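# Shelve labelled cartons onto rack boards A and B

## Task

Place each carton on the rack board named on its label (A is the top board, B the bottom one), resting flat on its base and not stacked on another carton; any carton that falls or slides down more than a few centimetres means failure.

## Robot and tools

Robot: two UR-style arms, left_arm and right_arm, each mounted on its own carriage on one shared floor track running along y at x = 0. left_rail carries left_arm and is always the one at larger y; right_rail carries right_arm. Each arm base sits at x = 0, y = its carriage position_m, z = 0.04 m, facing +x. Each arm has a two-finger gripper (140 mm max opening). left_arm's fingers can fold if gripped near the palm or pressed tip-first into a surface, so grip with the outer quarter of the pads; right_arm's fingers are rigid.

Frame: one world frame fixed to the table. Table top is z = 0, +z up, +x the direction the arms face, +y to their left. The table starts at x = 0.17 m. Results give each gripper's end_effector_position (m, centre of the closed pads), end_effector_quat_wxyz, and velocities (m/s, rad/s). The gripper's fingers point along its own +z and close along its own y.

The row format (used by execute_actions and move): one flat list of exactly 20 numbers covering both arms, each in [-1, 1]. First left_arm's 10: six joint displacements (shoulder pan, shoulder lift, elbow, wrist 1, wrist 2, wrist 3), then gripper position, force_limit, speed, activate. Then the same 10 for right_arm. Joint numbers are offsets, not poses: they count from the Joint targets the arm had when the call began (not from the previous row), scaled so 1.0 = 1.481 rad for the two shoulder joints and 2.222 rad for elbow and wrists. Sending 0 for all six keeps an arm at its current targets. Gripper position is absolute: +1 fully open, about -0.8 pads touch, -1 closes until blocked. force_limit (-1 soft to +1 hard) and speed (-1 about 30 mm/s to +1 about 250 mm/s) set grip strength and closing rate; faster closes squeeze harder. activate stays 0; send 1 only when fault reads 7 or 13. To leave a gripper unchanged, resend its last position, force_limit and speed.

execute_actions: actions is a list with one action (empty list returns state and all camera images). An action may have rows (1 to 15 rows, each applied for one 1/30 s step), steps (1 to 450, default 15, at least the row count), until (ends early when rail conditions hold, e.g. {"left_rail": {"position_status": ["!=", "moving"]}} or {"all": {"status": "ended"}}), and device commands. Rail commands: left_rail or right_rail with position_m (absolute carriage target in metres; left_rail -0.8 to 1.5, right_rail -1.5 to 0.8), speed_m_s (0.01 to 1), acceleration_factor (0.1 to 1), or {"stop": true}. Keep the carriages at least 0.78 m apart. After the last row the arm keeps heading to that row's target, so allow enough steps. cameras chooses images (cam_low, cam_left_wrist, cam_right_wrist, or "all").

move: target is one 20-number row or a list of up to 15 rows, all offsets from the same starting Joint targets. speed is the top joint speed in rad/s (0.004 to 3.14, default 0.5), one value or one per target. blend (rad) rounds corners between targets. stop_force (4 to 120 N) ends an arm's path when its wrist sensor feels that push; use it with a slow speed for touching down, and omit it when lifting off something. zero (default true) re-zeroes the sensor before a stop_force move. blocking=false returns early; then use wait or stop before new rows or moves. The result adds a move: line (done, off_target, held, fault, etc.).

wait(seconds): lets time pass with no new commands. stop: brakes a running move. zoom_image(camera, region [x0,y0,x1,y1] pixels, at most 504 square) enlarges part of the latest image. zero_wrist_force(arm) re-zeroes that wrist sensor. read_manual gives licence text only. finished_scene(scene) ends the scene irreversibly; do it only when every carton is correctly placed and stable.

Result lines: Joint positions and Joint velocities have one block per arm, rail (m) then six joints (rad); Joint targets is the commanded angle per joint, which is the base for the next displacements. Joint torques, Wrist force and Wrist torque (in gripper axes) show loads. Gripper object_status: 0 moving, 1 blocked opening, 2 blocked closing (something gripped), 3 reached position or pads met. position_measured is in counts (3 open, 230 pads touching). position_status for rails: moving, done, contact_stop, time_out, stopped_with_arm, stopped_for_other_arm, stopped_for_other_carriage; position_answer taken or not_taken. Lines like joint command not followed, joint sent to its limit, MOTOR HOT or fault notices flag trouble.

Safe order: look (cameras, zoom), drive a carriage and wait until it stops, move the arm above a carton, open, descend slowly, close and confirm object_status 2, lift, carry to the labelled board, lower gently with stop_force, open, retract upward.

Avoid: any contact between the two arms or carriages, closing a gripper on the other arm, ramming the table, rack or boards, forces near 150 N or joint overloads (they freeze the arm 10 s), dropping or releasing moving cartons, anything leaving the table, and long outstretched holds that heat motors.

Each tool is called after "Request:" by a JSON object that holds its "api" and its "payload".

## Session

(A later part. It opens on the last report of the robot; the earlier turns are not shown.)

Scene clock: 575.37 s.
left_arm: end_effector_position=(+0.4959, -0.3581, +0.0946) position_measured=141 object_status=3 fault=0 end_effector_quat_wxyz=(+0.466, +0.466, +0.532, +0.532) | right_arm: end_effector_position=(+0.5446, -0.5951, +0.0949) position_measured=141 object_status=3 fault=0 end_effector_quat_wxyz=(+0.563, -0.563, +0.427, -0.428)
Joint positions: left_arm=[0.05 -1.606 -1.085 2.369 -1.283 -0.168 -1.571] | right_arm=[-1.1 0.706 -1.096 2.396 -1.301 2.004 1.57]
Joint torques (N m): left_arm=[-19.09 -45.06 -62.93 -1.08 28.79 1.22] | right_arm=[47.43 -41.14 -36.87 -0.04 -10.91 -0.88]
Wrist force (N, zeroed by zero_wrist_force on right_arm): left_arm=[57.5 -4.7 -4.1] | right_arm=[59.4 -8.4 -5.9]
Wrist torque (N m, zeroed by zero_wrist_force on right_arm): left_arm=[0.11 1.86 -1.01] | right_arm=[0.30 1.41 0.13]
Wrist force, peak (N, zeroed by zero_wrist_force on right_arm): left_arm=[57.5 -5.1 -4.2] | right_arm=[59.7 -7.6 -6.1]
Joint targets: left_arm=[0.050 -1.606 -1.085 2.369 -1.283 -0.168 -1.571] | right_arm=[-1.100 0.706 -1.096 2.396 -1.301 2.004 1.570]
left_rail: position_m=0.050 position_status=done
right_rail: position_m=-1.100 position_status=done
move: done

Request:
{"api": "move", "payload": {"target": [[-0.00161,-0.08217,0.02226,0.0325,-0.00107,0,-0.1,-1,0,0,0.03188,-0.0519,-0.0237,0.05829,0.02125,0,-0.1,-1,0,0],[-0.00344,-0.17151,0.04002,0.07429,-0.00229,0,-0.1,-1,0,0,0.06078,-0.09296,-0.05081,0.11277,0.04051,0,-0.1,-1,0,0],[-0.00557,-0.26556,0.05284,0.12416,-0.00371,0,-0.1,-1,0,0,0.08698,-0.12419,-0.08106,0.16383,0.05797,0,-0.1,-1,0,0],[-0.0081,-0.36188,0.06029,0.18091,-0.0054,0,-0.1,-1,0,0,0.1108,-0.14661,-0.11415,0.21187,0.07385,0,-0.1,-1,0,0],[-0.01111,-0.45801,0.06195,0.24332,-0.0074,0,-0.1,-1,0,0,0.13255,-0.16121,-0.1498,0.25725,0.08834,0,-0.1,-1,0,0],[-0.01469,-0.55151,0.0574,0.31018,-0.00979,0,-0.1,-1,0,0,0.1525,-0.16899,-0.18772,0.30036,0.10165,0,-0.1,-1,0,0]], "speed": 0.15, "blend": [0.01,0.01,0.01,0.01,0.01,0]}}

Scene clock: 637.63 s.
left_arm: end_effector_position=(+0.4959, -0.1883, +0.3600) position_measured=141 object_status=3 fault=0 end_effector_quat_wxyz=(+0.466, +0.466, +0.532, +0.532) | right_arm: end_effector_position=(+0.5447, -0.4250, +0.3599) position_measured=141 object_status=3 fault=0 end_effector_quat_wxyz=(+0.563, -0.563, +0.427, -0.428)
Joint positions: left_arm=[0.05 -1.628 -1.902 2.497 -0.594 -0.19 -1.571] | right_arm=[-1.1 0.931 -1.346 1.979 -0.633 2.23 1.57]
Joint torques (N m): left_arm=[-39.41 -24.15 -80.7 -0.87 10.56 1.5] | right_arm=[48.22 -72.82 -61.84 -2.6 -9.35 -0.73]
Wrist force (N, zeroed by zero_wrist_force on right_arm): left_arm=[55.4 -11.5 -3.3] | right_arm=[55.8 6.1 -2.9]
Wrist torque (N m, zeroed by zero_wrist_force on right_arm): left_arm=[0.10 1.85 -0.20] | right_arm=[0.66 1.41 0.88]
Wrist force, peak (N, zeroed by zero_wrist_force on right_arm): left_arm=[63.6 -14.0 -3.7] | right_arm=[63.9 4.6 -3.4]
Joint targets: left_arm=[0.050 -1.628 -1.902 2.497 -0.594 -0.190 -1.571] | right_arm=[-1.100 0.931 -1.346 1.979 -0.633 2.230 1.570]
left_rail: position_m=0.050 position_status=done
right_rail: position_m=-1.100 position_status=done
move: done

Request:
{"api": "move", "payload": {"target": [[0.08249,0.03191,-0.0128,-0.00847,0.05498,0,-0.1,-1,0,0,-0.03056,0.01294,-0.01127,0.00265,-0.02037,0,-0.1,-1,0,0],[0.15792,0.06515,-0.02751,-0.01591,0.10526,0,-0.1,-1,0,0,-0.05934,0.02735,-0.02408,0.00585,-0.03955,0,-0.1,-1,0,0],[0.22654,0.09922,-0.04395,-0.02218,0.15099,0,-0.1,-1,0,0,-0.08639,0.04314,-0.03838,0.00962,-0.05758,0,-0.1,-1,0,0],[0.28858,0.13365,-0.06197,-0.02711,0.19234,0,-0.1,-1,0,0,-0.11177,0.06019,-0.05414,0.01402,-0.0745,0,-0.1,-1,0,0],[0.34411,0.16781,-0.08137,-0.03047,0.22936,0,-0.1,-1,0,0,-0.13552,0.07838,-0.07132,0.01908,-0.09032,0,-0.1,-1,0,0],[0.39392,0.20163,-0.10207,-0.03233,0.26256,0,-0.1,-1,0,0,-0.15772,0.09766,-0.08991,0.02482,-0.10513,0,-0.1,-1,0,0],[0.4386,0.23494,-0.12394,-0.03265,0.29233,0,-0.1,-1,0,0,-0.17848,0.11796,-0.10991,0.03129,-0.11896,0,-0.1,-1,0,0],[0.47874,0.26752,-0.14688,-0.03142,0.31909,0,-0.1,-1,0,0,-0.19786,0.13923,-0.1313,0.03851,-0.13188,0,-0.1,-1,0,0]], "speed": 0.18, "blend": [0.01,0.01,0.01,0.01,0.01,0.01,0.01,0], "stop_force": 30, "cameras": ["cam_low"]}}

Scene clock: 693.30 s.
left_arm: end_effector_position=(+0.7731, -0.1880, +0.3597) position_measured=141 object_status=3 fault=0 end_effector_quat_wxyz=(+0.465, +0.466, +0.532, +0.532) | right_arm: end_effector_position=(+0.8217, -0.4252, +0.3599) position_measured=141 object_status=3 fault=0 end_effector_quat_wxyz=(+0.563, -0.563, +0.427, -0.428)
Joint positions: left_arm=[0.05 -0.918 -1.506 2.17 -0.664 0.519 -1.571] | right_arm=[-1.1 0.638 -1.14 1.687 -0.548 1.937 1.57]
Joint torques (N m): left_arm=[-20.14 -22.79 -75.98 -1.98 25.61 1.05] | right_arm=[27.84 -78.73 -61.94 -3.31 -25.18 -0.77]
Wrist force (N, zeroed by zero_wrist_force on right_arm): left_arm=[46.9 -5.7 -2.6] | right_arm=[46.5 10.0 -1.8]
Wrist torque (N m, zeroed by zero_wrist_force on right_arm): left_arm=[-0.38 1.60 -0.76] | right_arm=[-0.10 1.24 0.00]
Wrist force, peak (N, zeroed by zero_wrist_force on right_arm): left_arm=[57.6 -10.7 -3.1] | right_arm=[58.0 6.9 -3.2]
Joint targets: left_arm=[0.050 -0.918 -1.506 2.170 -0.664 0.519 -1.571] | right_arm=[-1.100 0.638 -1.140 1.687 -0.548 1.937 1.570]
left_rail: position_m=0.050 position_status=done
right_rail: position_m=-1.100 position_status=done
move: done

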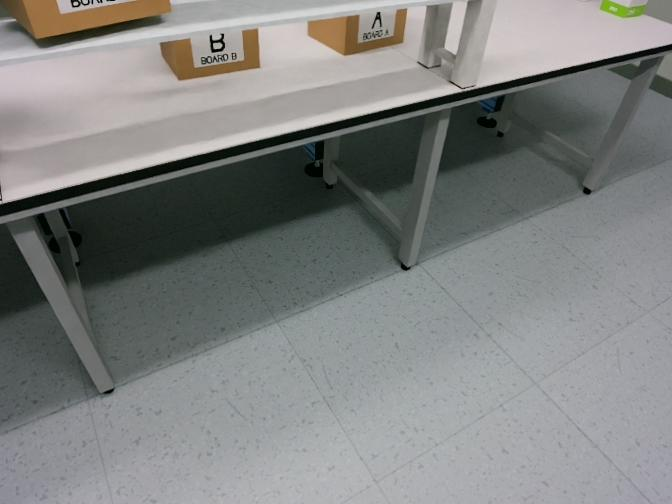

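Request:
{"api": "move", "payload": {"target": [0,0.02143,0.00968,-0.02397,0,0,-0.1,-1,0,0,0,0.01494,0.008,-0.01795,0,0,-0.1,-1,0,0], "speed": 0.03, "stop_force": 8}}

Scene clock: 706.10 s.
left_arm: end_effector_position=(+0.7732, -0.1881, +0.3386) position_measured=141 object_status=3 fault=0 end_effector_quat_wxyz=(+0.466, +0.466, +0.532, +0.532) | right_arm: end_effector_position=(+0.8218, -0.4251, +0.3389) position_measured=141 object_status=3 fault=0 end_effector_quat_wxyz=(+0.563, -0.563, +0.427, -0.428)
Joint positions: left_arm=[0.05 -0.918 -1.479 2.189 -0.709 0.519 -1.571] | right_arm=[-1.1 0.638 -1.121 1.702 -0.581 1.937 1.57]
Joint torques (N m): left_arm=[-25.73 -62.27 -74.52 -1.95 25.13 1.19] | right_arm=[37.73 -101.04 -58.48 -2.8 -24.78 -0.96]
Wrist force (N, zeroed by zero_wrist_force on right_arm): left_arm=[48.9 -2.8 -3.8] | right_arm=[49.3 5.8 -2.7]
Wrist torque (N m, zeroed by zero_wrist_force on right_arm): left_arm=[0.10 1.64 -0.87] | right_arm=[-0.69 1.24 -0.02]
Wrist force, peak (N, zeroed by zero_wrist_force on right_arm): left_arm=[49.9 2.5 -0.4] | right_arm=[49.6 6.1 -2.9]
Joint targets: left_arm=[0.050 -0.918 -1.479 2.189 -0.709 0.519 -1.571] | right_arm=[-1.100 0.638 -1.121 1.702 -0.581 1.937 1.570]
left_rail: position_m=0.050 position_status=done
right_rail: position_m=-1.100 position_status=done
move: contact (left_arm, right_arm)

Request:
{"api": "move", "payload": {"target": [0,0.00355,0.00157,-0.00394,0,0,-0.1,-1,0,0,0,0.00245,0.00122,-0.00286,0,0,-0.1,-1,0,0], "speed": 0.02, "stop_force": 15}}

Scene clock: 719.83 s.
left_arm: end_effector_position=(+0.7732, -0.1881, +0.3374) position_measured=141 object_status=3 fault=0 end_effector_quat_wxyz=(+0.466, +0.465, +0.532, +0.532) | right_arm: end_effector_position=(+0.8218, -0.4251, +0.3371) position_measured=141 object_status=3 fault=0 end_effector_quat_wxyz=(+0.563, -0.563, +0.427, -0.428)
Joint positions: left_arm=[0.05 -0.918 -1.478 2.19 -0.712 0.519 -1.571] | right_arm=[-1.1 0.638 -1.119 1.704 -0.585 1.937 1.57]
Joint torques (N m): left_arm=[-34.28 -56.48 -66.8 -1.5 25.22 1.28] | right_arm=[38.33 -84.53 -50.4 -0.46 -24.66 -0.88]
Wrist force (N, zeroed by zero_wrist_force on right_arm): left_arm=[50.0 7.4 1.5] | right_arm=[50.6 -7.1 -6.1]
Wrist torque (N m, zeroed by zero_wrist_force on right_arm): left_arm=[0.09 1.77 -0.82] | right_arm=[-0.62 1.20 0.08]
Wrist force, peak (N, zeroed by zero_wrist_force on right_arm): left_arm=[53.1 15.7 3.1] | right_arm=[51.4 -12.4 -8.7]
Joint targets: left_arm=[0.050 -0.918 -1.478 2.190 -0.712 0.519 -1.571] | right_arm=[-1.100 0.638 -1.119 1.704 -0.585 1.937 1.570]
left_rail: position_m=0.050 position_status=done
right_rail: position_m=-1.100 position_status=done
move: contact (left_arm, right_arm)

Request:
{"api": "move", "payload": {"target": [[0.01222,-0.01535,0.01152,-0.00128,0.00815,0,-0.1,-1,0,0,-0.01681,-0.01147,0.0119,-0.00426,-0.01121,0,-0.1,-1,0,0],[-0.09725,-0.09817,0.0674,-0.00197,-0.06482,0,-0.1,-1,0,0,0.01741,-0.0747,0.07495,-0.02516,0.01161,0,-0.1,-1,0,0],[-0.24309,-0.18585,0.11623,0.00764,-0.16202,0,-0.1,-1,0,0,0.06004,-0.13467,0.13067,-0.04091,0.04002,0,-0.1,-1,0,0]], "speed": [0.04,0.2,0.25], "blend": [0,0.01,0], "cameras": ["cam_left_wrist","cam_right_wrist"]}}

Scene clock: 748.10 s.
left_arm: end_effector_position=(+0.5989, -0.1687, +0.3374) position_measured=141 object_status=3 fault=0 end_effector_quat_wxyz=(+0.466, +0.465, +0.532, +0.532) | right_arm: end_effector_position=(+0.6597, -0.4800, +0.3372) position_measured=141 object_status=3 fault=0 end_effector_quat_wxyz=(+0.563, -0.563, +0.427, -0.428)
Joint positions: left_arm=[0.05 -1.278 -1.753 2.448 -0.695 0.159 -1.571] | right_arm=[-1.1 0.727 -1.319 1.994 -0.676 2.026 1.57]
Joint torques (N m): left_arm=[-12.38 -41.24 -25.13 2.97 -3.37 1.02] | right_arm=[12.29 -78.55 -26.98 -6.89 3.87 -0.7]
Wrist force (N, zeroed by zero_wrist_force on right_arm): left_arm=[-2.8 0.7 2.0] | right_arm=[2.5 2.2 -6.0]
Wrist torque (N m, zeroed by zero_wrist_force on right_arm): left_arm=[0.21 0.52 -0.26] | right_arm=[0.49 -0.51 -0.01]
Wrist force, peak (N, zeroed by zero_wrist_force on right_arm): left_arm=[50.6 8.2 1.8] | right_arm=[51.1 -7.3 -6.2]
Joint targets: left_arm=[0.050 -1.279 -1.753 2.448 -0.695 0.159 -1.571] | right_arm=[-1.100 0.727 -1.319 1.994 -0.676 2.026 1.570]
left_rail: position_m=0.050 position_status=done
right_rail: position_m=-1.100 position_status=done
move: done
cam_left_wrist: T_world_to_cam=[[-0.01784, -0.00388, 0.99983, -0.31832], [-0.21002, -0.97767, -0.00755, -0.0404], [0.97754, -0.21012, 0.01663, -0.44374]] pos_world=[0.41961, -0.13397, 0.32534]
cam_right_wrist: T_world_to_cam=[[-0.01774, 0.01833, -0.99967, 0.36462], [-0.55418, 0.83202, 0.02509, 0.75827], [0.83221, 0.55444, -0.0046, -0.10525]] pos_world=[0.51428, -0.57922, 0.345]

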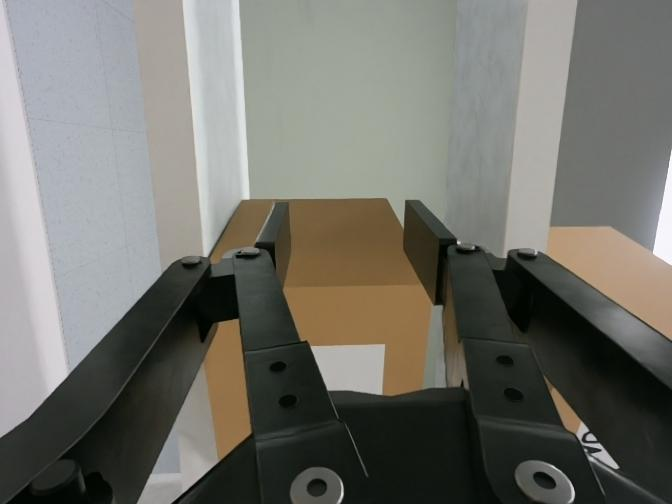

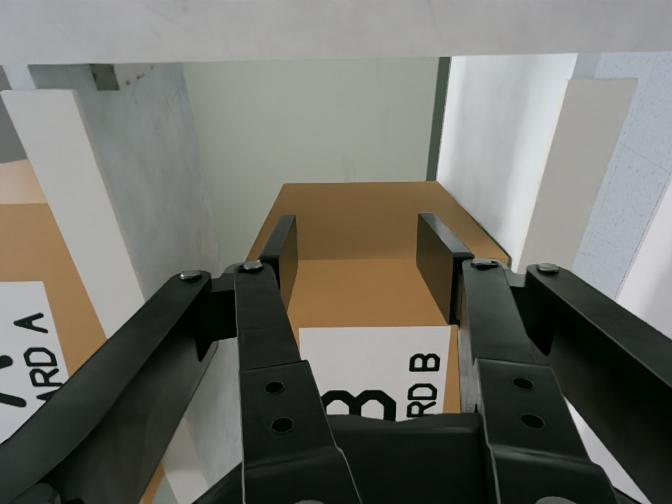

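Request:
{"api": "move", "payload": {"target": [[-0.17887,-0.0843,0.03756,0.01863,-0.11922,0,-0.1,-1,0,0,0.06576,-0.03832,0.0331,-0.00756,0.04383,0,-0.1,-1,0,0],[-0.32432,-0.14521,-0.12417,0.22096,-0.15326,0,-0.1,-1,0,0,0.02331,-0.3993,0.06447,0.20167,0.07816,0,-0.1,-1,0,0]], "speed": 0.5, "blend": [0.02,0]}}

Request:
{"api": "execute_actions", "payload": {"actions": [{"left_rail":{"position_m":0.50},"steps":90,"until":{"left_rail":{"position_status":["!=","moving"]}}}]}}

Request:
{"api": "execute_actions", "payload": {"actions": [{"right_rail":{"position_m":-0.61},"steps":90,"until":{"right_rail":{"position_status":["!=","moving"]}}}], "cameras": ["cam_left_wrist","cam_right_wrist"]}}

Scene clock: 809.87 s.
left_arm: end_effector_position=(+0.5699, -0.1780, +0.3424) position_measured=141 object_status=3 fault=0 end_effector_quat_wxyz=(+0.472, +0.464, +0.533, +0.527) | right_arm: end_effector_position=(+0.5975, -0.4787, +0.3376) position_measured=141 object_status=3 fault=0 end_effector_quat_wxyz=(+0.563, -0.563, +0.427, -0.428)
Joint positions: left_arm=[0.05 -1.373 -1.798 2.47 -0.686 0.073 -1.571] | right_arm=[-1.1 0.803 -1.363 2.051 -0.689 2.101 1.57]
Joint torques (N m): left_arm=[0.83 -16.27 -36.34 0.75 -0.56 0.15] | right_arm=[10.41 -70.46 -25.96 -6.94 3.32 -0.28]
Wrist force (N, zeroed by zero_wrist_force on right_arm): left_arm=[-22.9 -2.2 14.1] | right_arm=[2.5 1.8 -6.1]
Wrist torque (N m, zeroed by zero_wrist_force on right_arm): left_arm=[-0.85 3.49 -1.18] | right_arm=[0.46 -0.52 0.05]
Wrist force, peak (N, zeroed by zero_wrist_force on right_arm): left_arm=[-159.7 44.6 54.8] | right_arm=[1.9 1.9 -7.8]
Joint targets: left_arm=[0.050 -1.373 -1.798 2.470 -0.686 0.073 -1.571] | right_arm=[-1.100 0.803 -1.363 2.051 -0.689 2.101 1.570]
Tool commands: left_gripper/position=-0.098039 left_gripper/force_limit=-1.0 left_gripper/speed=+0.003922 left_gripper/activate=+0.0 right_gripper/position=-0.1 right_gripper/force_limit=-1.0 right_gripper/speed=+0.0 right_gripper/activate=+0.0
FORCE FAULT: contact force on the left arm reached its limit, and that arm stopped for 10 seconds. The contact can be on any part of that arm, not only on its tool. That arm's remaining commands of this call were not run. That arm's target is now where it stood when the stop ended, not its last command. That arm accepts commands again.
left_rail: position_m=0.050 position_status=done
right_rail: position_m=-1.100 position_status=done
move: fault (left_arm), off_target (right_arm; braked at the fault stop of left_arm); path passed 0 of 2 targets; left_arm: the wrist 1 is farthest, 0.482 rad from its target; right_arm: the shoulder lift is farthest, 0.548 rad from its target

not run: an earlier result of this reply reported a fault or no control. Calls in your next reply go to the robot.

not run: an earlier result of this reply reported a fault or no control. Calls in your next reply go to the robot.

Request:
{"api": "execute_actions", "payload": {"actions": []}}

Scene clock: 815.57 s.
left_arm: end_effector_position=(+0.5699, -0.1780, +0.3424) position_measured=141 object_status=3 fault=0 end_effector_quat_wxyz=(+0.472, +0.464, +0.533, +0.527) | right_arm: end_effector_position=(+0.5975, -0.4787, +0.3376) position_measured=141 object_status=3 fault=0 end_effector_quat_wxyz=(+0.563, -0.563, +0.427, -0.428)
Joint positions: left_arm=[0.05 -1.373 -1.798 2.47 -0.686 0.073 -1.571] | right_arm=[-1.1 0.803 -1.363 2.051 -0.689 2.101 1.57]
Joint velocities: within noise
Joint torques (N m): left_arm=[0.25 -17.61 -18.25 5.2 -7.37 -0.16] | right_arm=[10.42 -71.7 -25.73 -6.67 3.3 -0.45]
Wrist force (N, zeroed by zero_wrist_force on right_arm): left_arm=[-22.3 -1.8 14.1] | right_arm=[2.3 1.8 -6.2]
Wrist torque (N m, zeroed by zero_wrist_force on right_arm): left_arm=[-0.77 3.39 -1.18] | right_arm=[0.45 -0.47 0.05]
Wrist force, peak (N, zeroed by zero_wrist_force on right_arm): left_arm=[-22.6 -2.1 14.3] | right_arm=[2.3 1.8 -6.5]
Joint targets: left_arm=[0.050 -1.373 -1.798 2.470 -0.686 0.073 -1.571] | right_arm=[-1.100 0.803 -1.363 2.051 -0.689 2.101 1.570]
Tool commands: left_gripper/position=-0.098039 left_gripper/force_limit=-1.0 left_gripper/speed=+0.003922 left_gripper/activate=+0.0 right_gripper/position=-0.1 right_gripper/force_limit=-1.0 right_gripper/speed=+0.0 right_gripper/activate=+0.0
left_rail: position_m=0.050 position_status=done
right_rail: position_m=-1.100 position_status=done
camera_calibration:
cam_left_wrist: T_world_to_cam=[[-0.02057, 0.00992, 0.99974, -0.31984], [-0.21782, -0.97598, 0.0052, -0.05525], [0.97577, -0.21765, 0.02223, -0.41967]] pos_world=[0.39089, -0.14209, 0.32937]
cam_right_wrist: T_world_to_cam=[[-0.01774, 0.01833, -0.99967, 0.3638], [-0.55418, 0.83202, 0.02509, 0.72271], [0.83221, 0.55444, -0.0046, -0.05421]] pos_world=[0.45208, -0.57792, 0.3453]

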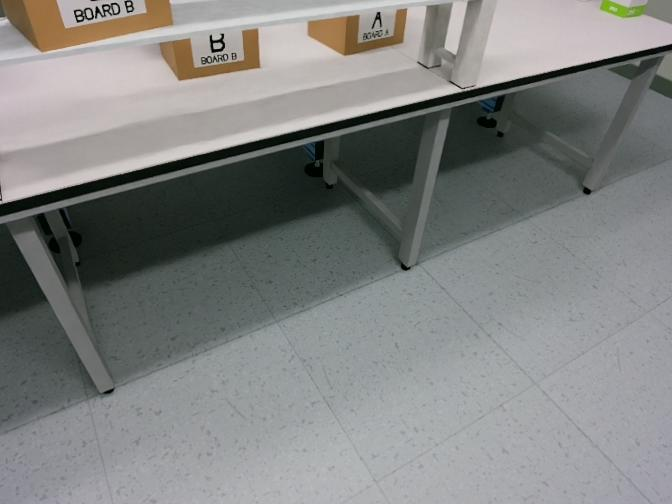

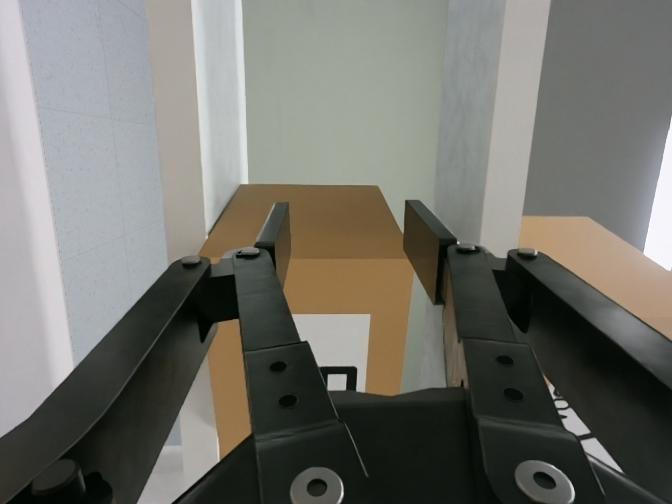

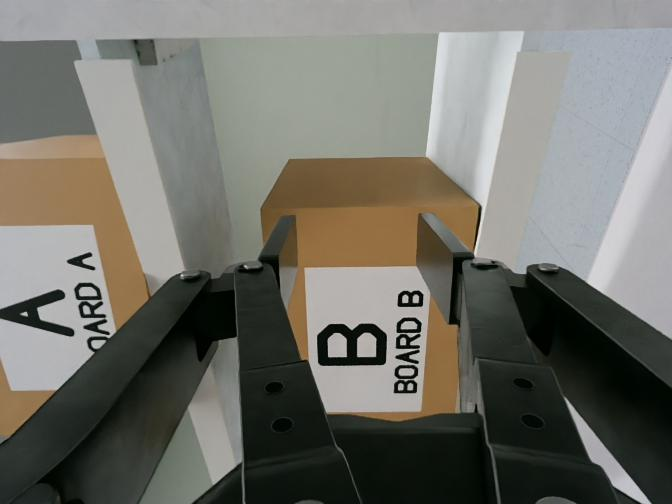

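Request:
{"api": "move", "payload": {"target": [-0.05292,0.05771,-0.02915,-0.00301,-0.03883,0,-0.1,-1,0,0,0,0,0,0,0,0,-0.1,-1,0,0], "speed": 0.1}}

Scene clock: 831.63 s.
left_arm: end_effector_position=(+0.5528, -0.2346, +0.3425) position_measured=141 object_status=3 fault=0 end_effector_quat_wxyz=(+0.466, +0.465, +0.532, +0.532) | right_arm: end_effector_position=(+0.5975, -0.4787, +0.3376) position_measured=141 object_status=3 fault=0 end_effector_quat_wxyz=(+0.563, -0.563, +0.427, -0.428)
Joint positions: left_arm=[0.05 -1.451 -1.713 2.405 -0.692 -0.013 -1.571] | right_arm=[-1.1 0.803 -1.363 2.051 -0.689 2.101 1.57]
Joint torques (N m): left_arm=[-16.54 -3.12 -48.47 -0.93 -2.2 0.19] | right_arm=[10.4 -70.09 -26.54 -6.78 3.3 -0.39]
Wrist force (N, zeroed by zero_wrist_force on right_arm): left_arm=[-0.3 -0.2 0.1] | right_arm=[2.3 1.5 -6.2]
Wrist torque (N m, zeroed by zero_wrist_force on right_arm): left_arm=[0.01 0.19 -0.32] | right_arm=[0.39 -0.49 0.05]
Wrist force, peak (N, zeroed by zero_wrist_force on right_arm): left_arm=[-22.9 -2.6 14.0] | right_arm=[2.6 1.8 -6.5]
Joint targets: left_arm=[0.050 -1.451 -1.712 2.405 -0.692 -0.013 -1.571] | right_arm=[-1.100 0.803 -1.363 2.051 -0.689 2.101 1.570]
left_rail: position_m=0.050 position_status=done
right_rail: position_m=-1.100 position_status=done
move: done

Request:
{"api": "move", "payload": {"target": [[0,-0.08879,-0.05689,0.11562,0,0,-0.1,-1,0,0,0,-0.07446,-0.04691,0.09699,0,0,-0.1,-1,0,0],[-0.20818,-0.1729,-0.10482,0.21961,-0.07585,0,-0.1,-1,0,0,-0.02801,-0.36959,0.03882,0.20798,0.04441,0,-0.1,-1,0,0]], "speed": 0.4, "blend": [0.02,0]}}

Scene clock: 847.80 s.
left_arm: end_effector_position=(+0.4513, -0.3016, +0.5501) position_measured=141 object_status=3 fault=0 end_effector_quat_wxyz=(+0.502, +0.501, +0.499, +0.498) | right_arm: end_effector_position=(+0.4730, -0.6855, +0.5499) position_measured=141 object_status=3 fault=0 end_effector_quat_wxyz=(+0.532, -0.532, +0.466, -0.466)
Joint positions: left_arm=[0.05 -1.759 -1.969 2.172 -0.204 -0.182 -1.571] | right_arm=[-1.1 0.761 -1.91 2.137 -0.227 2.2 1.57]
Joint torques (N m): left_arm=[-16.22 -31.16 -56.88 3.84 -2.85 0.35] | right_arm=[-13.88 -32.02 -34.69 1.26 3.72 -0.59]
Wrist force (N, zeroed by zero_wrist_force on right_arm): left_arm=[-0.4 -0.4 0.1] | right_arm=[2.2 1.9 -5.8]
Wrist torque (N m, zeroed by zero_wrist_force on right_arm): left_arm=[-0.04 0.19 -0.33] | right_arm=[0.47 -0.50 -0.02]
Wrist force, peak (N, zeroed by zero_wrist_force on right_arm): left_arm=[-1.2 -1.8 0.2] | right_arm=[3.7 0.7 -7.6]
Joint targets: left_arm=[0.050 -1.759 -1.969 2.172 -0.204 -0.182 -1.571] | right_arm=[-1.100 0.761 -1.910 2.137 -0.227 2.200 1.570]
left_rail: position_m=0.050 position_status=done
right_rail: position_m=-1.100 position_status=done
move: done

Request:
{"api": "execute_actions", "payload": {"actions": [{"left_rail":{"position_m":0.50},"steps":90,"until":{"left_rail":{"position_status":["!=","moving"]}}}]}}

Request:
{"api": "execute_actions", "payload": {"actions": [{"right_rail":{"position_m":-0.61},"steps":90,"until":{"right_rail":{"position_status":["!=","moving"]}}}], "cameras": ["cam_low","cam_left_wrist","cam_right_wrist"]}}

Scene clock: 866.50 s.
left_arm: end_effector_position=(+0.4512, +0.1483, +0.5502) position_measured=141 object_status=3 fault=0 end_effector_quat_wxyz=(+0.502, +0.501, +0.499, +0.498) | right_arm: end_effector_position=(+0.4730, -0.6855, +0.5500) position_measured=141 object_status=3 fault=0 end_effector_quat_wxyz=(+0.532, -0.532, +0.466, -0.466)
Joint positions: left_arm=[0.5 -1.759 -1.969 2.172 -0.204 -0.182 -1.571] | right_arm=[-1.1 0.761 -1.91 2.137 -0.227 2.2 1.57]
Joint torques (N m): left_arm=[11.69 -4.82 -39.57 0.32 -0.51 0.06] | right_arm=[-12.98 -29.72 -34.06 1.11 3.53 -0.36]
Wrist force (N, zeroed by zero_wrist_force on right_arm): left_arm=[-0.2 -0.7 0.0] | right_arm=[2.2 1.4 -5.7]
Wrist torque (N m, zeroed by zero_wrist_force on right_arm): left_arm=[-0.11 0.14 -0.33] | right_arm=[0.34 -0.51 -0.02]
Wrist force, peak (N, zeroed by zero_wrist_force on right_arm): left_arm=[-2.4 -0.6 0.1] | right_arm=[2.6 1.4 -6.1]
Joint targets: left_arm=[0.500 -1.759 -1.969 2.172 -0.204 -0.182 -1.571] | right_arm=[-1.100 0.761 -1.910 2.137 -0.227 2.200 1.570]
Tool commands: left_gripper/position=-0.1 left_gripper/force_limit=-1.0 left_gripper/speed=+0.0 left_gripper/activate=+0.0 right_gripper/position=-0.1 right_gripper/force_limit=-1.0 right_gripper/speed=+0.0 right_gripper/activate=+0.0
left_rail: position_m=0.500 position_status=done
right_rail: position_m=-1.100 position_status=done

Scene clock: 868.50 s.
left_arm: end_effector_position=(+0.4512, +0.1483, +0.5501) position_measured=141 object_status=3 fault=0 end_effector_quat_wxyz=(+0.502, +0.501, +0.499, +0.498) | right_arm: end_effector_position=(+0.4730, -0.1956, +0.5499) position_measured=141 object_status=3 fault=0 end_effector_quat_wxyz=(+0.532, -0.532, +0.466, -0.466)
Joint positions: left_arm=[0.5 -1.759 -1.969 2.172 -0.204 -0.182 -1.571] | right_arm=[-0.61 0.761 -1.91 2.137 -0.227 2.2 1.57]
Joint torques (N m): left_arm=[10.41 12.39 -37.81 -0.13 1.85 0.35] | right_arm=[-7.85 -7.62 -48.22 -3.29 -2.32 -0.16]
Wrist force (N, zeroed by zero_wrist_force on right_arm): left_arm=[-0.2 -0.6 0.1] | right_arm=[2.2 1.4 -6.0]
Wrist torque (N m, zeroed by zero_wrist_force on right_arm): left_arm=[-0.09 0.12 -0.33] | right_arm=[0.35 -0.50 -0.03]
Wrist force, peak (N, zeroed by zero_wrist_force on right_arm): left_arm=[-0.1 -1.0 -0.1] | right_arm=[4.7 1.6 -6.2]
Joint targets: left_arm=[0.500 -1.759 -1.969 2.172 -0.204 -0.182 -1.571] | right_arm=[-0.610 0.761 -1.910 2.137 -0.227 2.200 1.570]
Tool commands: left_gripper/position=-0.1 left_gripper/force_limit=-1.0 left_gripper/speed=+0.0 left_gripper/activate=+0.0 right_gripper/position=-0.1 right_gripper/force_limit=-1.0 right_gripper/speed=+0.0 right_gripper/activate=+0.0
left_rail: position_m=0.500 position_status=done
right_rail: position_m=-0.610 position_status=done
cam_left_wrist: T_world_to_cam=[[-0.01795, -0.00038, 0.99984, -0.53287], [-0.34429, -0.93884, -0.00654, 0.29437], [0.93869, -0.34436, 0.01672, -0.19891]] pos_world=[0.2785, 0.20766, 0.53804]
cam_right_wrist: T_world_to_cam=[[-0.01573, 0.02006, -0.99967, 0.56815], [-0.43244, 0.90132, 0.02489, 0.36887], [0.90153, 0.43269, -0.0055, -0.16264]] pos_world=[0.31508, -0.2735, 0.55789]

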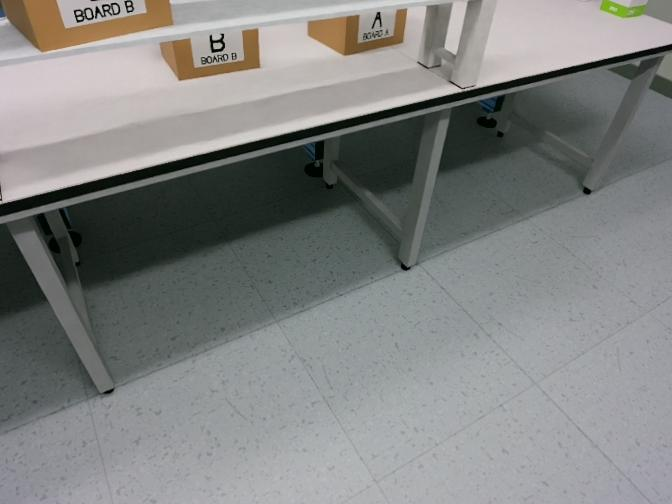

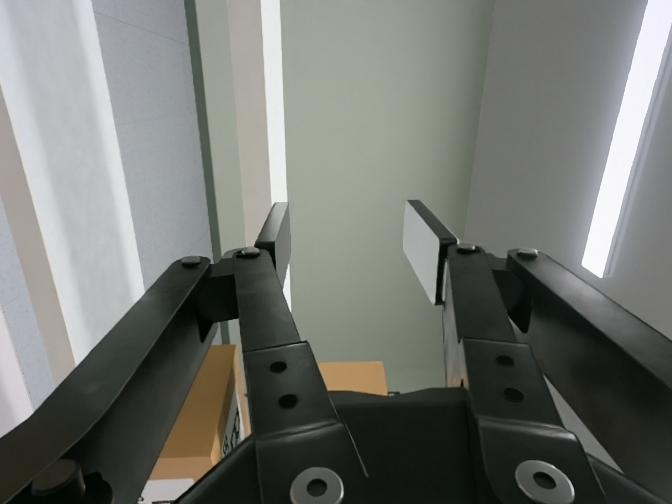

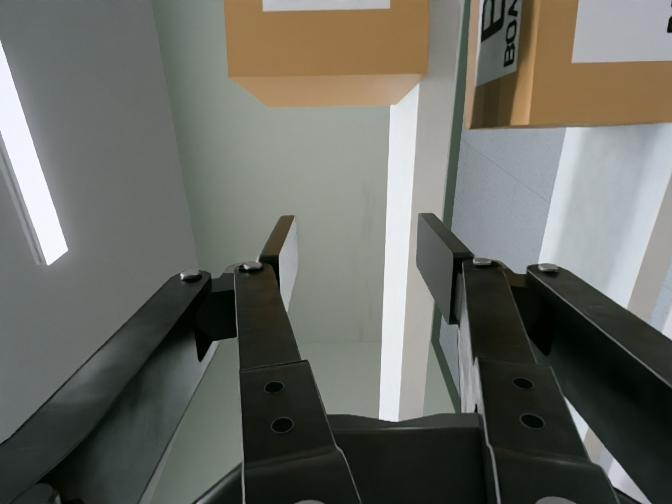

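Request:
{"api": "move", "payload": {"target": [0,0.03163,0.0533,-0.07438,0,0,-0.1,-1,0,0,0,0.03302,0.05186,-0.07387,0,0,-0.1,-1,0,0], "speed": 0.25, "stop_force": 25, "cameras": ["cam_left_wrist","cam_right_wrist"]}}

Scene clock: 883.17 s.
left_arm: end_effector_position=(+0.4512, +0.1483, +0.4701) position_measured=141 object_status=3 fault=0 end_effector_quat_wxyz=(+0.502, +0.501, +0.499, +0.498) | right_arm: end_effector_position=(+0.4730, -0.1956, +0.4700) position_measured=141 object_status=3 fault=0 end_effector_quat_wxyz=(+0.532, -0.532, +0.466, -0.466)
Joint positions: left_arm=[0.5 -1.759 -1.922 2.291 -0.37 -0.182 -1.571] | right_arm=[-0.61 0.761 -1.861 2.252 -0.391 2.2 1.57]
Joint torques (N m): left_arm=[9.12 8.55 -35.1 -1.71 1.32 0.12] | right_arm=[9.49 -6.39 -32.45 -6.82 -2.22 0.05]
Wrist force (N, zeroed by zero_wrist_force on right_arm): left_arm=[-0.5 -0.5 0.0] | right_arm=[2.1 1.6 -6.0]
Wrist torque (N m, zeroed by zero_wrist_force on right_arm): left_arm=[-0.06 0.20 -0.33] | right_arm=[0.39 -0.44 -0.04]
Wrist force, peak (N, zeroed by zero_wrist_force on right_arm): left_arm=[-0.1 -1.7 0.2] | right_arm=[2.1 2.8 -6.2]
Joint targets: left_arm=[0.500 -1.759 -1.922 2.291 -0.370 -0.182 -1.571] | right_arm=[-0.610 0.761 -1.861 2.252 -0.391 2.200 1.570]
left_rail: position_m=0.500 position_status=done
right_rail: position_m=-0.610 position_status=done
move: done
cam_left_wrist: T_world_to_cam=[[-0.01795, -0.00038, 0.99984, -0.45289], [-0.34429, -0.93884, -0.00654, 0.29385], [0.93869, -0.34436, 0.01672, -0.19757]] pos_world=[0.2785, 0.20766, 0.45804]
cam_right_wrist: T_world_to_cam=[[-0.01573, 0.02006, -0.99967, 0.48818], [-0.43244, 0.90132, 0.02489, 0.37086], [0.90153, 0.43269, -0.0055, -0.16308]] pos_world=[0.31508, -0.2735, 0.47789]

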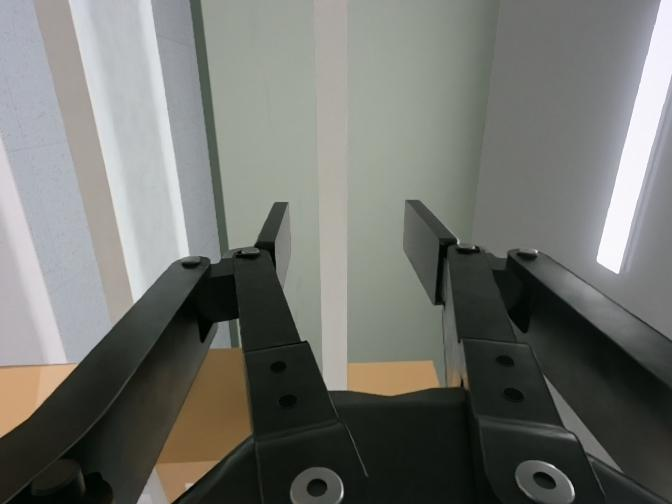

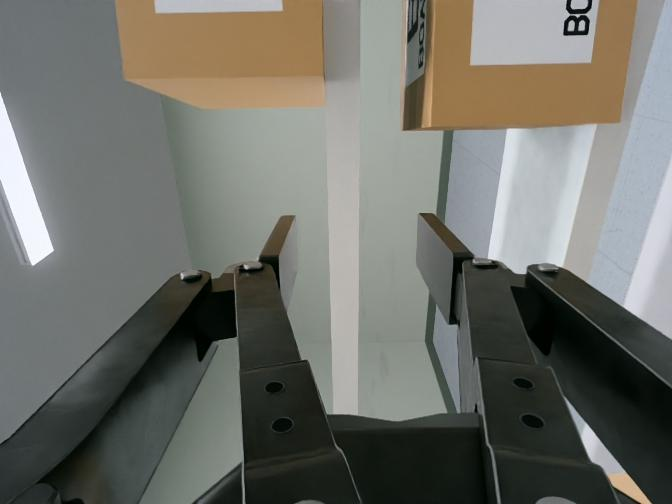

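Request:
{"api": "zoom_image", "payload": {"camera": "cam_left_wrist", "region": [0, 320, 180, 504]}}

Request:
{"api": "zoom_image", "payload": {"camera": "cam_right_wrist", "region": [560, 400, 672, 504]}}

Scaled by 2.739.

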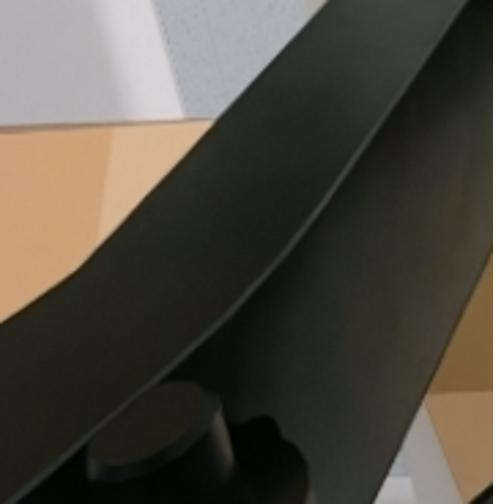

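Scaled by 4.500.

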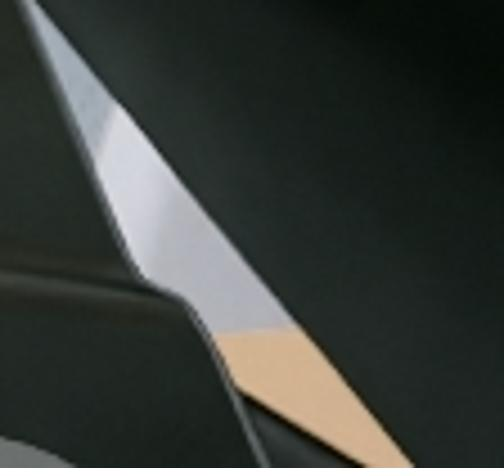

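Request:
{"api": "execute_actions", "payload": {"actions": [{"right_rail":{"position_m":-1.05},"steps":90,"until":{"right_rail":{"position_status":["!=","moving"]}}}]}}

Request:
{"api": "move", "payload": {"target": [[0,0,0,0,0,0,-0.1,-1,0,0,0.03964,0.19783,-0.04651,-0.08535,-0.6212,0,-0.1,-1,0,0],[0,0,0,0,0,0,-0.1,-1,0,0,0.03964,0.35466,0.01086,-0.24725,-0.6212,0,-0.1,-1,0,0]], "speed": 0.6, "blend": [0.03,0], "cameras": ["cam_right_wrist","cam_left_wrist"]}}

Scene clock: 996.53 s.
left_arm: end_effector_position=(+0.4512, +0.1483, +0.4701) position_measured=141 object_status=3 fault=0 end_effector_quat_wxyz=(+0.502, +0.501, +0.499, +0.498) | right_arm: end_effector_position=(+0.4729, -0.6355, +0.4700) position_measured=141 object_status=3 fault=0 end_effector_quat_wxyz=(+0.532, -0.532, +0.466, -0.466)
Joint positions: left_arm=[0.5 -1.759 -1.922 2.291 -0.37 -0.182 -1.571] | right_arm=[-1.05 0.761 -1.861 2.252 -0.391 2.2 1.57]
Joint torques (N m): left_arm=[10.03 6.19 -34.02 -1.8 2.02 -0.05] | right_arm=[5.72 -28.4 -42.34 0.05 -2.33 0.03]
Wrist force (N, zeroed by zero_wrist_force on right_arm): left_arm=[-0.4 -0.5 0.2] | right_arm=[2.1 1.6 -5.8]
Wrist torque (N m, zeroed by zero_wrist_force on right_arm): left_arm=[-0.07 0.18 -0.33] | right_arm=[0.40 -0.44 -0.04]
Wrist force, peak (N, zeroed by zero_wrist_force on right_arm): left_arm=[-0.7 -0.7 0.3] | right_arm=[3.5 1.9 -6.2]
Joint targets: left_arm=[0.500 -1.759 -1.922 2.291 -0.370 -0.182 -1.571] | right_arm=[-1.050 0.761 -1.861 2.252 -0.391 2.200 1.570]
Tool commands: left_gripper/position=-0.1 left_gripper/force_limit=-1.0 left_gripper/speed=+0.0 left_gripper/activate=+0.0 right_gripper/position=-0.1 right_gripper/force_limit=-1.0 right_gripper/speed=+0.0 right_gripper/activate=+0.0
left_rail: position_m=0.500 position_status=done
right_rail: position_m=-1.050 position_status=done

Scene clock: 1000.10 s.
left_arm: end_effector_position=(+0.4512, +0.1483, +0.4701) position_measured=141 object_status=3 fault=0 end_effector_quat_wxyz=(+0.502, +0.501, +0.499, +0.498) | right_arm: end_effector_position=(+0.1996, -0.2401, +0.2350) position_measured=141 object_status=3 fault=0 end_effector_quat_wxyz=(+0.707, -0.707, +0.000, +0.000)
Joint positions: left_arm=[0.5 -1.759 -1.922 2.291 -0.37 -0.182 -1.571] | right_arm=[-1.05 0.82 -1.336 2.276 -0.94 0.819 1.57]
Joint torques (N m): left_arm=[2.94 8.32 -34.93 -1.58 1.81 -0.04] | right_arm=[9.68 -37.2 -17.47 -6.08 -2.89 0.16]
Wrist force (N, zeroed by zero_wrist_force on right_arm): left_arm=[-0.1 -0.6 -0.1] | right_arm=[1.9 1.8 -6.1]
Wrist torque (N m, zeroed by zero_wrist_force on right_arm): left_arm=[-0.10 0.11 -0.34] | right_arm=[0.48 -0.35 0.02]
Wrist force, peak (N, zeroed by zero_wrist_force on right_arm): left_arm=[-0.5 -0.7 0.5] | right_arm=[6.0 1.3 -6.3]
Joint targets: left_arm=[0.500 -1.759 -1.922 2.291 -0.370 -0.182 -1.571] | right_arm=[-1.050 0.820 -1.336 2.277 -0.940 0.819 1.570]
left_rail: position_m=0.500 position_status=done
right_rail: position_m=-1.050 position_status=done
move: done
cam_left_wrist: T_world_to_cam=[[-0.01795, -0.00038, 0.99984, -0.45289], [-0.34429, -0.93884, -0.00654, 0.29375], [0.93869, -0.34436, 0.01672, -0.19761]] pos_world=[0.2785, 0.20756, 0.45804]
cam_right_wrist: T_world_to_cam=[[-0.02215, -0.01302, -0.99967, 0.24319], [-0.95033, -0.31023, 0.02509, 0.11106], [-0.31045, 0.95057, -0.0055, 0.46754]] pos_world=[0.25608, -0.40681, 0.24289]
Images, in order (width x height): cam_left_wrist 672x504, cam_right_wrist 672x504.

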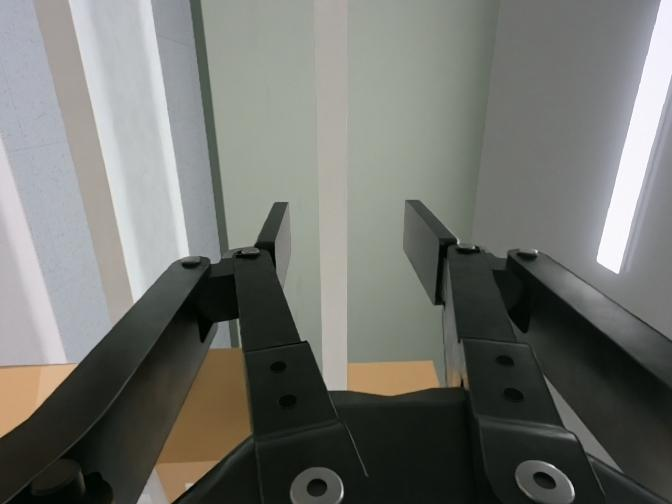

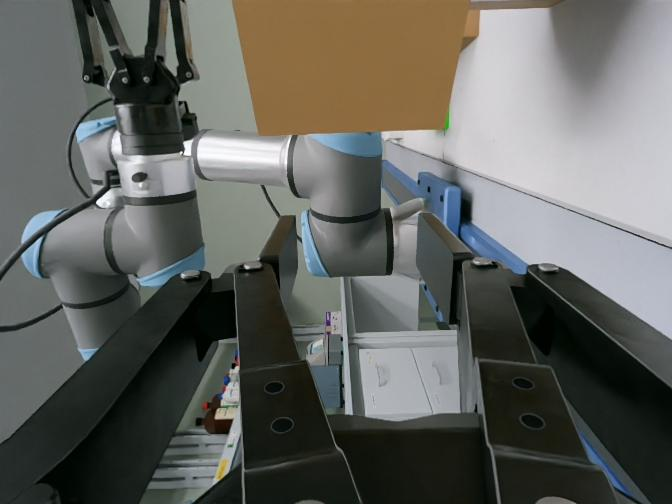

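Request:
{"api": "zoom_image", "payload": {"camera": "cam_right_wrist", "region": [220, 0, 600, 150]}}

Scaled by 1.326.

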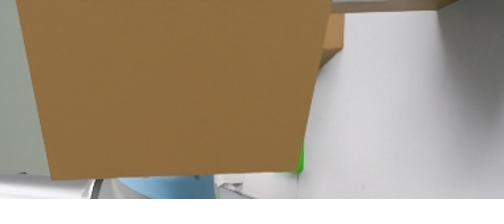

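Request:
{"api": "execute_actions", "payload": {"actions": [{"right_rail":{"position_m":-0.875,"speed_m_s":0.2},"steps":90,"until":{"right_rail":{"position_status":["!=","moving"]}}}], "cameras": ["cam_right_wrist"]}}

Request:
{"api": "move", "payload": {"target": [[0,0,0,0,0,0,-0.1,-1,0,0,-0.05081,0.02043,-0.01969,0.00607,-0.03387,0,-0.1,-1,0,0],[0,0,0,0,0,0,-0.1,-1,0,0,-0.09549,0.04394,-0.04307,0.01378,-0.06365,0,-0.1,-1,0,0]], "speed": 0.05, "blend": [0.01,0], "stop_force": 25, "cameras": ["cam_right_wrist","cam_left_wrist"]}}

Scene clock: 1041.97 s.
left_arm: end_effector_position=(+0.4512, +0.1483, +0.4701) position_measured=141 object_status=3 fault=0 end_effector_quat_wxyz=(+0.502, +0.501, +0.499, +0.498) | right_arm: end_effector_position=(+0.1996, -0.0651, +0.2349) position_measured=141 object_status=3 fault=0 end_effector_quat_wxyz=(+0.707, -0.707, +0.000, +0.000)
Joint positions: left_arm=[0.5 -1.759 -1.922 2.291 -0.37 -0.182 -1.571] | right_arm=[-0.875 0.82 -1.336 2.276 -0.94 0.819 1.57]
Joint torques (N m): left_arm=[3.05 9.32 -33.92 -1.81 1.62 0.32] | right_arm=[7.36 -43.87 -30.42 -4.56 -1.95 0.15]
Wrist force (N, zeroed by zero_wrist_force on right_arm): left_arm=[-0.4 -0.5 0.1] | right_arm=[2.1 1.9 -6.3]
Wrist torque (N m, zeroed by zero_wrist_force on right_arm): left_arm=[-0.05 0.16 -0.33] | right_arm=[0.49 -0.42 0.02]
Wrist force, peak (N, zeroed by zero_wrist_force on right_arm): left_arm=[-0.5 -0.9 0.1] | right_arm=[1.5 2.0 -8.6]
Joint targets: left_arm=[0.500 -1.759 -1.922 2.291 -0.370 -0.182 -1.571] | right_arm=[-0.875 0.820 -1.336 2.277 -0.940 0.819 1.570]
Tool commands: left_gripper/position=-0.1 left_gripper/force_limit=-1.0 left_gripper/speed=+0.0 left_gripper/activate=+0.0 right_gripper/position=-0.1 right_gripper/force_limit=-1.0 right_gripper/speed=+0.0 right_gripper/activate=+0.0
left_rail: position_m=0.500 position_status=done
right_rail: position_m=-0.875 speed_m_s=0.20 position_status=done
cam_right_wrist: T_world_to_cam=[[-0.02224, -0.01305, -0.99967, 0.24538], [-0.95033, -0.31023, 0.02519, 0.16533], [-0.31046, 0.95057, -0.0055, 0.30119]] pos_world=[0.25608, -0.23182, 0.24279]

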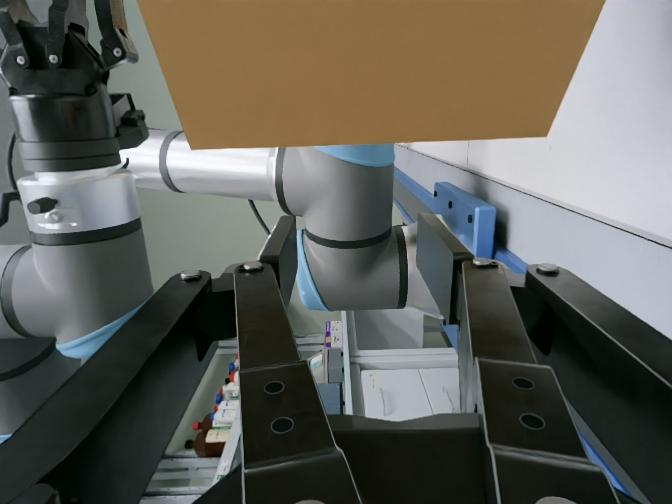

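Scene clock: 1045.77 s.
left_arm: end_effector_position=(+0.4512, +0.1483, +0.4701) position_measured=141 object_status=3 fault=0 end_effector_quat_wxyz=(+0.502, +0.501, +0.499, +0.498) | right_arm: end_effector_position=(+0.3046, -0.0651, +0.2349) position_measured=141 object_status=3 fault=0 end_effector_quat_wxyz=(+0.707, -0.707, +0.000, +0.000)
Joint positions: left_arm=[0.5 -1.759 -1.922 2.291 -0.37 -0.182 -1.571] | right_arm=[-0.875 0.679 -1.271 2.181 -0.91 0.678 1.57]
Joint torques (N m): left_arm=[0.37 8.76 -35.23 -1.24 1.55 0.26] | right_arm=[-19.42 -41.65 -36 1.57 -1.17 0.23]
Wrist force (N, zeroed by zero_wrist_force on right_arm): left_arm=[-0.2 -0.2 0.4] | right_arm=[-4.3 -2.2 -7.6]
Wrist torque (N m, zeroed by zero_wrist_force on right_arm): left_arm=[0.01 0.13 -0.33] | right_arm=[0.60 -0.68 -0.32]
Wrist force, peak (N, zeroed by zero_wrist_force on right_arm): left_arm=[-0.3 -0.8 0.4] | right_arm=[-7.9 -0.5 -7.5]
Joint targets: left_arm=[0.500 -1.759 -1.922 2.291 -0.370 -0.182 -1.571] | right_arm=[-0.875 0.679 -1.271 2.181 -0.910 0.678 1.570]
left_rail: position_m=0.500 position_status=done
right_rail: position_m=-0.875 speed_m_s=0.20 position_status=done
move: done
cam_left_wrist: T_world_to_cam=[[-0.01795, -0.00038, 0.99984, -0.45289], [-0.34429, -0.93884, -0.00654, 0.29375], [0.93869, -0.34436, 0.01672, -0.19761]] pos_world=[0.2785, 0.20756, 0.45804]
cam_right_wrist: T_world_to_cam=[[-0.02224, -0.01305, -0.99967, 0.24772], [-0.95033, -0.31023, 0.02519, 0.26511], [-0.31046, 0.95057, -0.0055, 0.33379]] pos_world=[0.36108, -0.23182, 0.24279]
Images, in order (width x height): cam_left_wrist 672x504, cam_right_wrist 672x504.

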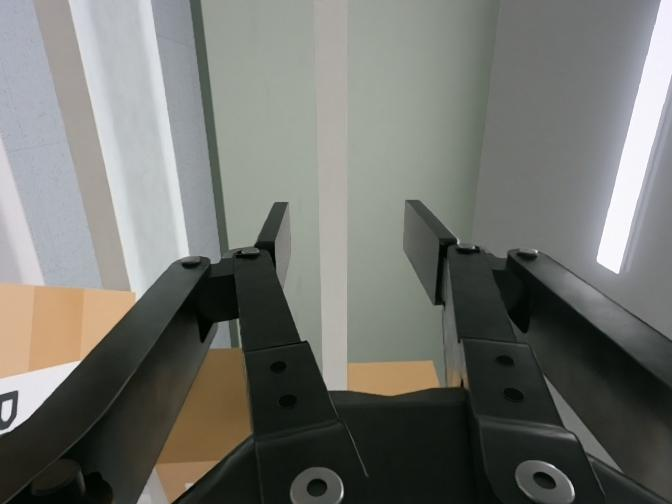

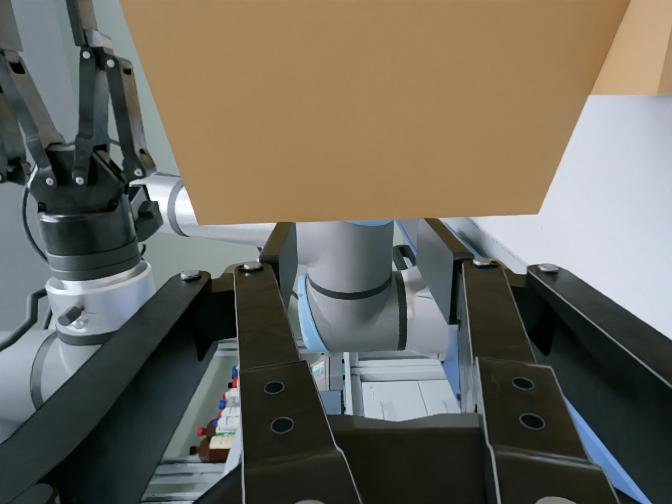

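Request:
{"api": "move", "payload": {"target": [0,0,0,0,0,0,-0.1,-1,0,0,0.04419,-0.0233,0.02313,-0.00761,0.02991,0,-0.1,-1,0,0], "speed": 0.1}}

Request:
{"api": "execute_actions", "payload": {"actions": [{"right_rail":{"position_m":-1.15,"speed_m_s":0.5},"left_rail":{"position_m":0.60},"steps":90,"until":{"all":{"status":"ended"}}}]}}

Scene clock: 1098.57 s.
left_arm: end_effector_position=(+0.4512, +0.1483, +0.4701) position_measured=141 object_status=3 fault=0 end_effector_quat_wxyz=(+0.502, +0.501, +0.499, +0.498) | right_arm: end_effector_position=(+0.2531, -0.0651, +0.2350) position_measured=141 object_status=3 fault=0 end_effector_quat_wxyz=(+0.707, -0.707, +0.000, +0.000)
Joint positions: left_arm=[0.5 -1.759 -1.922 2.291 -0.37 -0.182 -1.571] | right_arm=[-0.875 0.744 -1.305 2.232 -0.927 0.744 1.57]
Joint torques (N m): left_arm=[-1.96 10.38 -34.52 -1.58 1.32 0.02] | right_arm=[9.52 -65.86 -18.25 -5.94 3.28 0.04]
Wrist force (N, zeroed by zero_wrist_force on right_arm): left_arm=[-0.7 -0.4 0.0] | right_arm=[2.5 1.4 -5.8]
Wrist torque (N m, zeroed by zero_wrist_force on right_arm): left_arm=[-0.03 0.23 -0.33] | right_arm=[0.31 -0.53 -0.02]
Wrist force, peak (N, zeroed by zero_wrist_force on right_arm): left_arm=[-0.6 -0.7 0.3] | right_arm=[-4.8 -3.0 -7.8]
Joint targets: left_arm=[0.500 -1.759 -1.922 2.291 -0.370 -0.182 -1.571] | right_arm=[-0.875 0.744 -1.305 2.232 -0.927 0.744 1.570]
left_rail: position_m=0.500 position_status=done
right_rail: position_m=-0.875 speed_m_s=0.20 position_status=done
move: done

Scene clock: 1100.13 s.
left_arm: end_effector_position=(+0.4512, +0.2482, +0.4701) position_measured=141 object_status=3 fault=0 end_effector_quat_wxyz=(+0.502, +0.501, +0.499, +0.498) | right_arm: end_effector_position=(+0.2529, -0.3401, +0.2350) position_measured=141 object_status=3 fault=0 end_effector_quat_wxyz=(+0.707, -0.707, +0.000, +0.000)
Joint positions: left_arm=[0.6 -1.759 -1.922 2.291 -0.37 -0.182 -1.571] | right_arm=[-1.15 0.744 -1.305 2.232 -0.927 0.744 1.57]
Joint torques (N m): left_arm=[-2.26 -30.07 -44.18 1.38 1.56 0.38] | right_arm=[6.99 -53.26 -32.02 -1.52 1.9 0.14]
Wrist force (N, zeroed by zero_wrist_force on right_arm): left_arm=[-0.4 -0.5 0.0] | right_arm=[2.9 0.9 -6.1]
Wrist torque (N m, zeroed by zero_wrist_force on right_arm): left_arm=[-0.06 0.17 -0.33] | right_arm=[0.22 -0.60 -0.02]
Wrist force, peak (N, zeroed by zero_wrist_force on right_arm): left_arm=[-2.1 -0.8 0.5] | right_arm=[2.6 1.2 -7.2]
Joint targets: left_arm=[0.600 -1.759 -1.922 2.291 -0.370 -0.182 -1.571] | right_arm=[-1.150 0.744 -1.305 2.232 -0.927 0.744 1.570]
Tool commands: left_gripper/position=-0.1 left_gripper/force_limit=-1.0 left_gripper/speed=+0.0 left_gripper/activate=+0.0 right_gripper/position=-0.1 right_gripper/force_limit=-1.0 right_gripper/speed=+0.0 right_gripper/activate=+0.0
left_rail: position_m=0.600 position_status=done
right_rail: position_m=-1.150 speed_m_s=0.50 position_status=done


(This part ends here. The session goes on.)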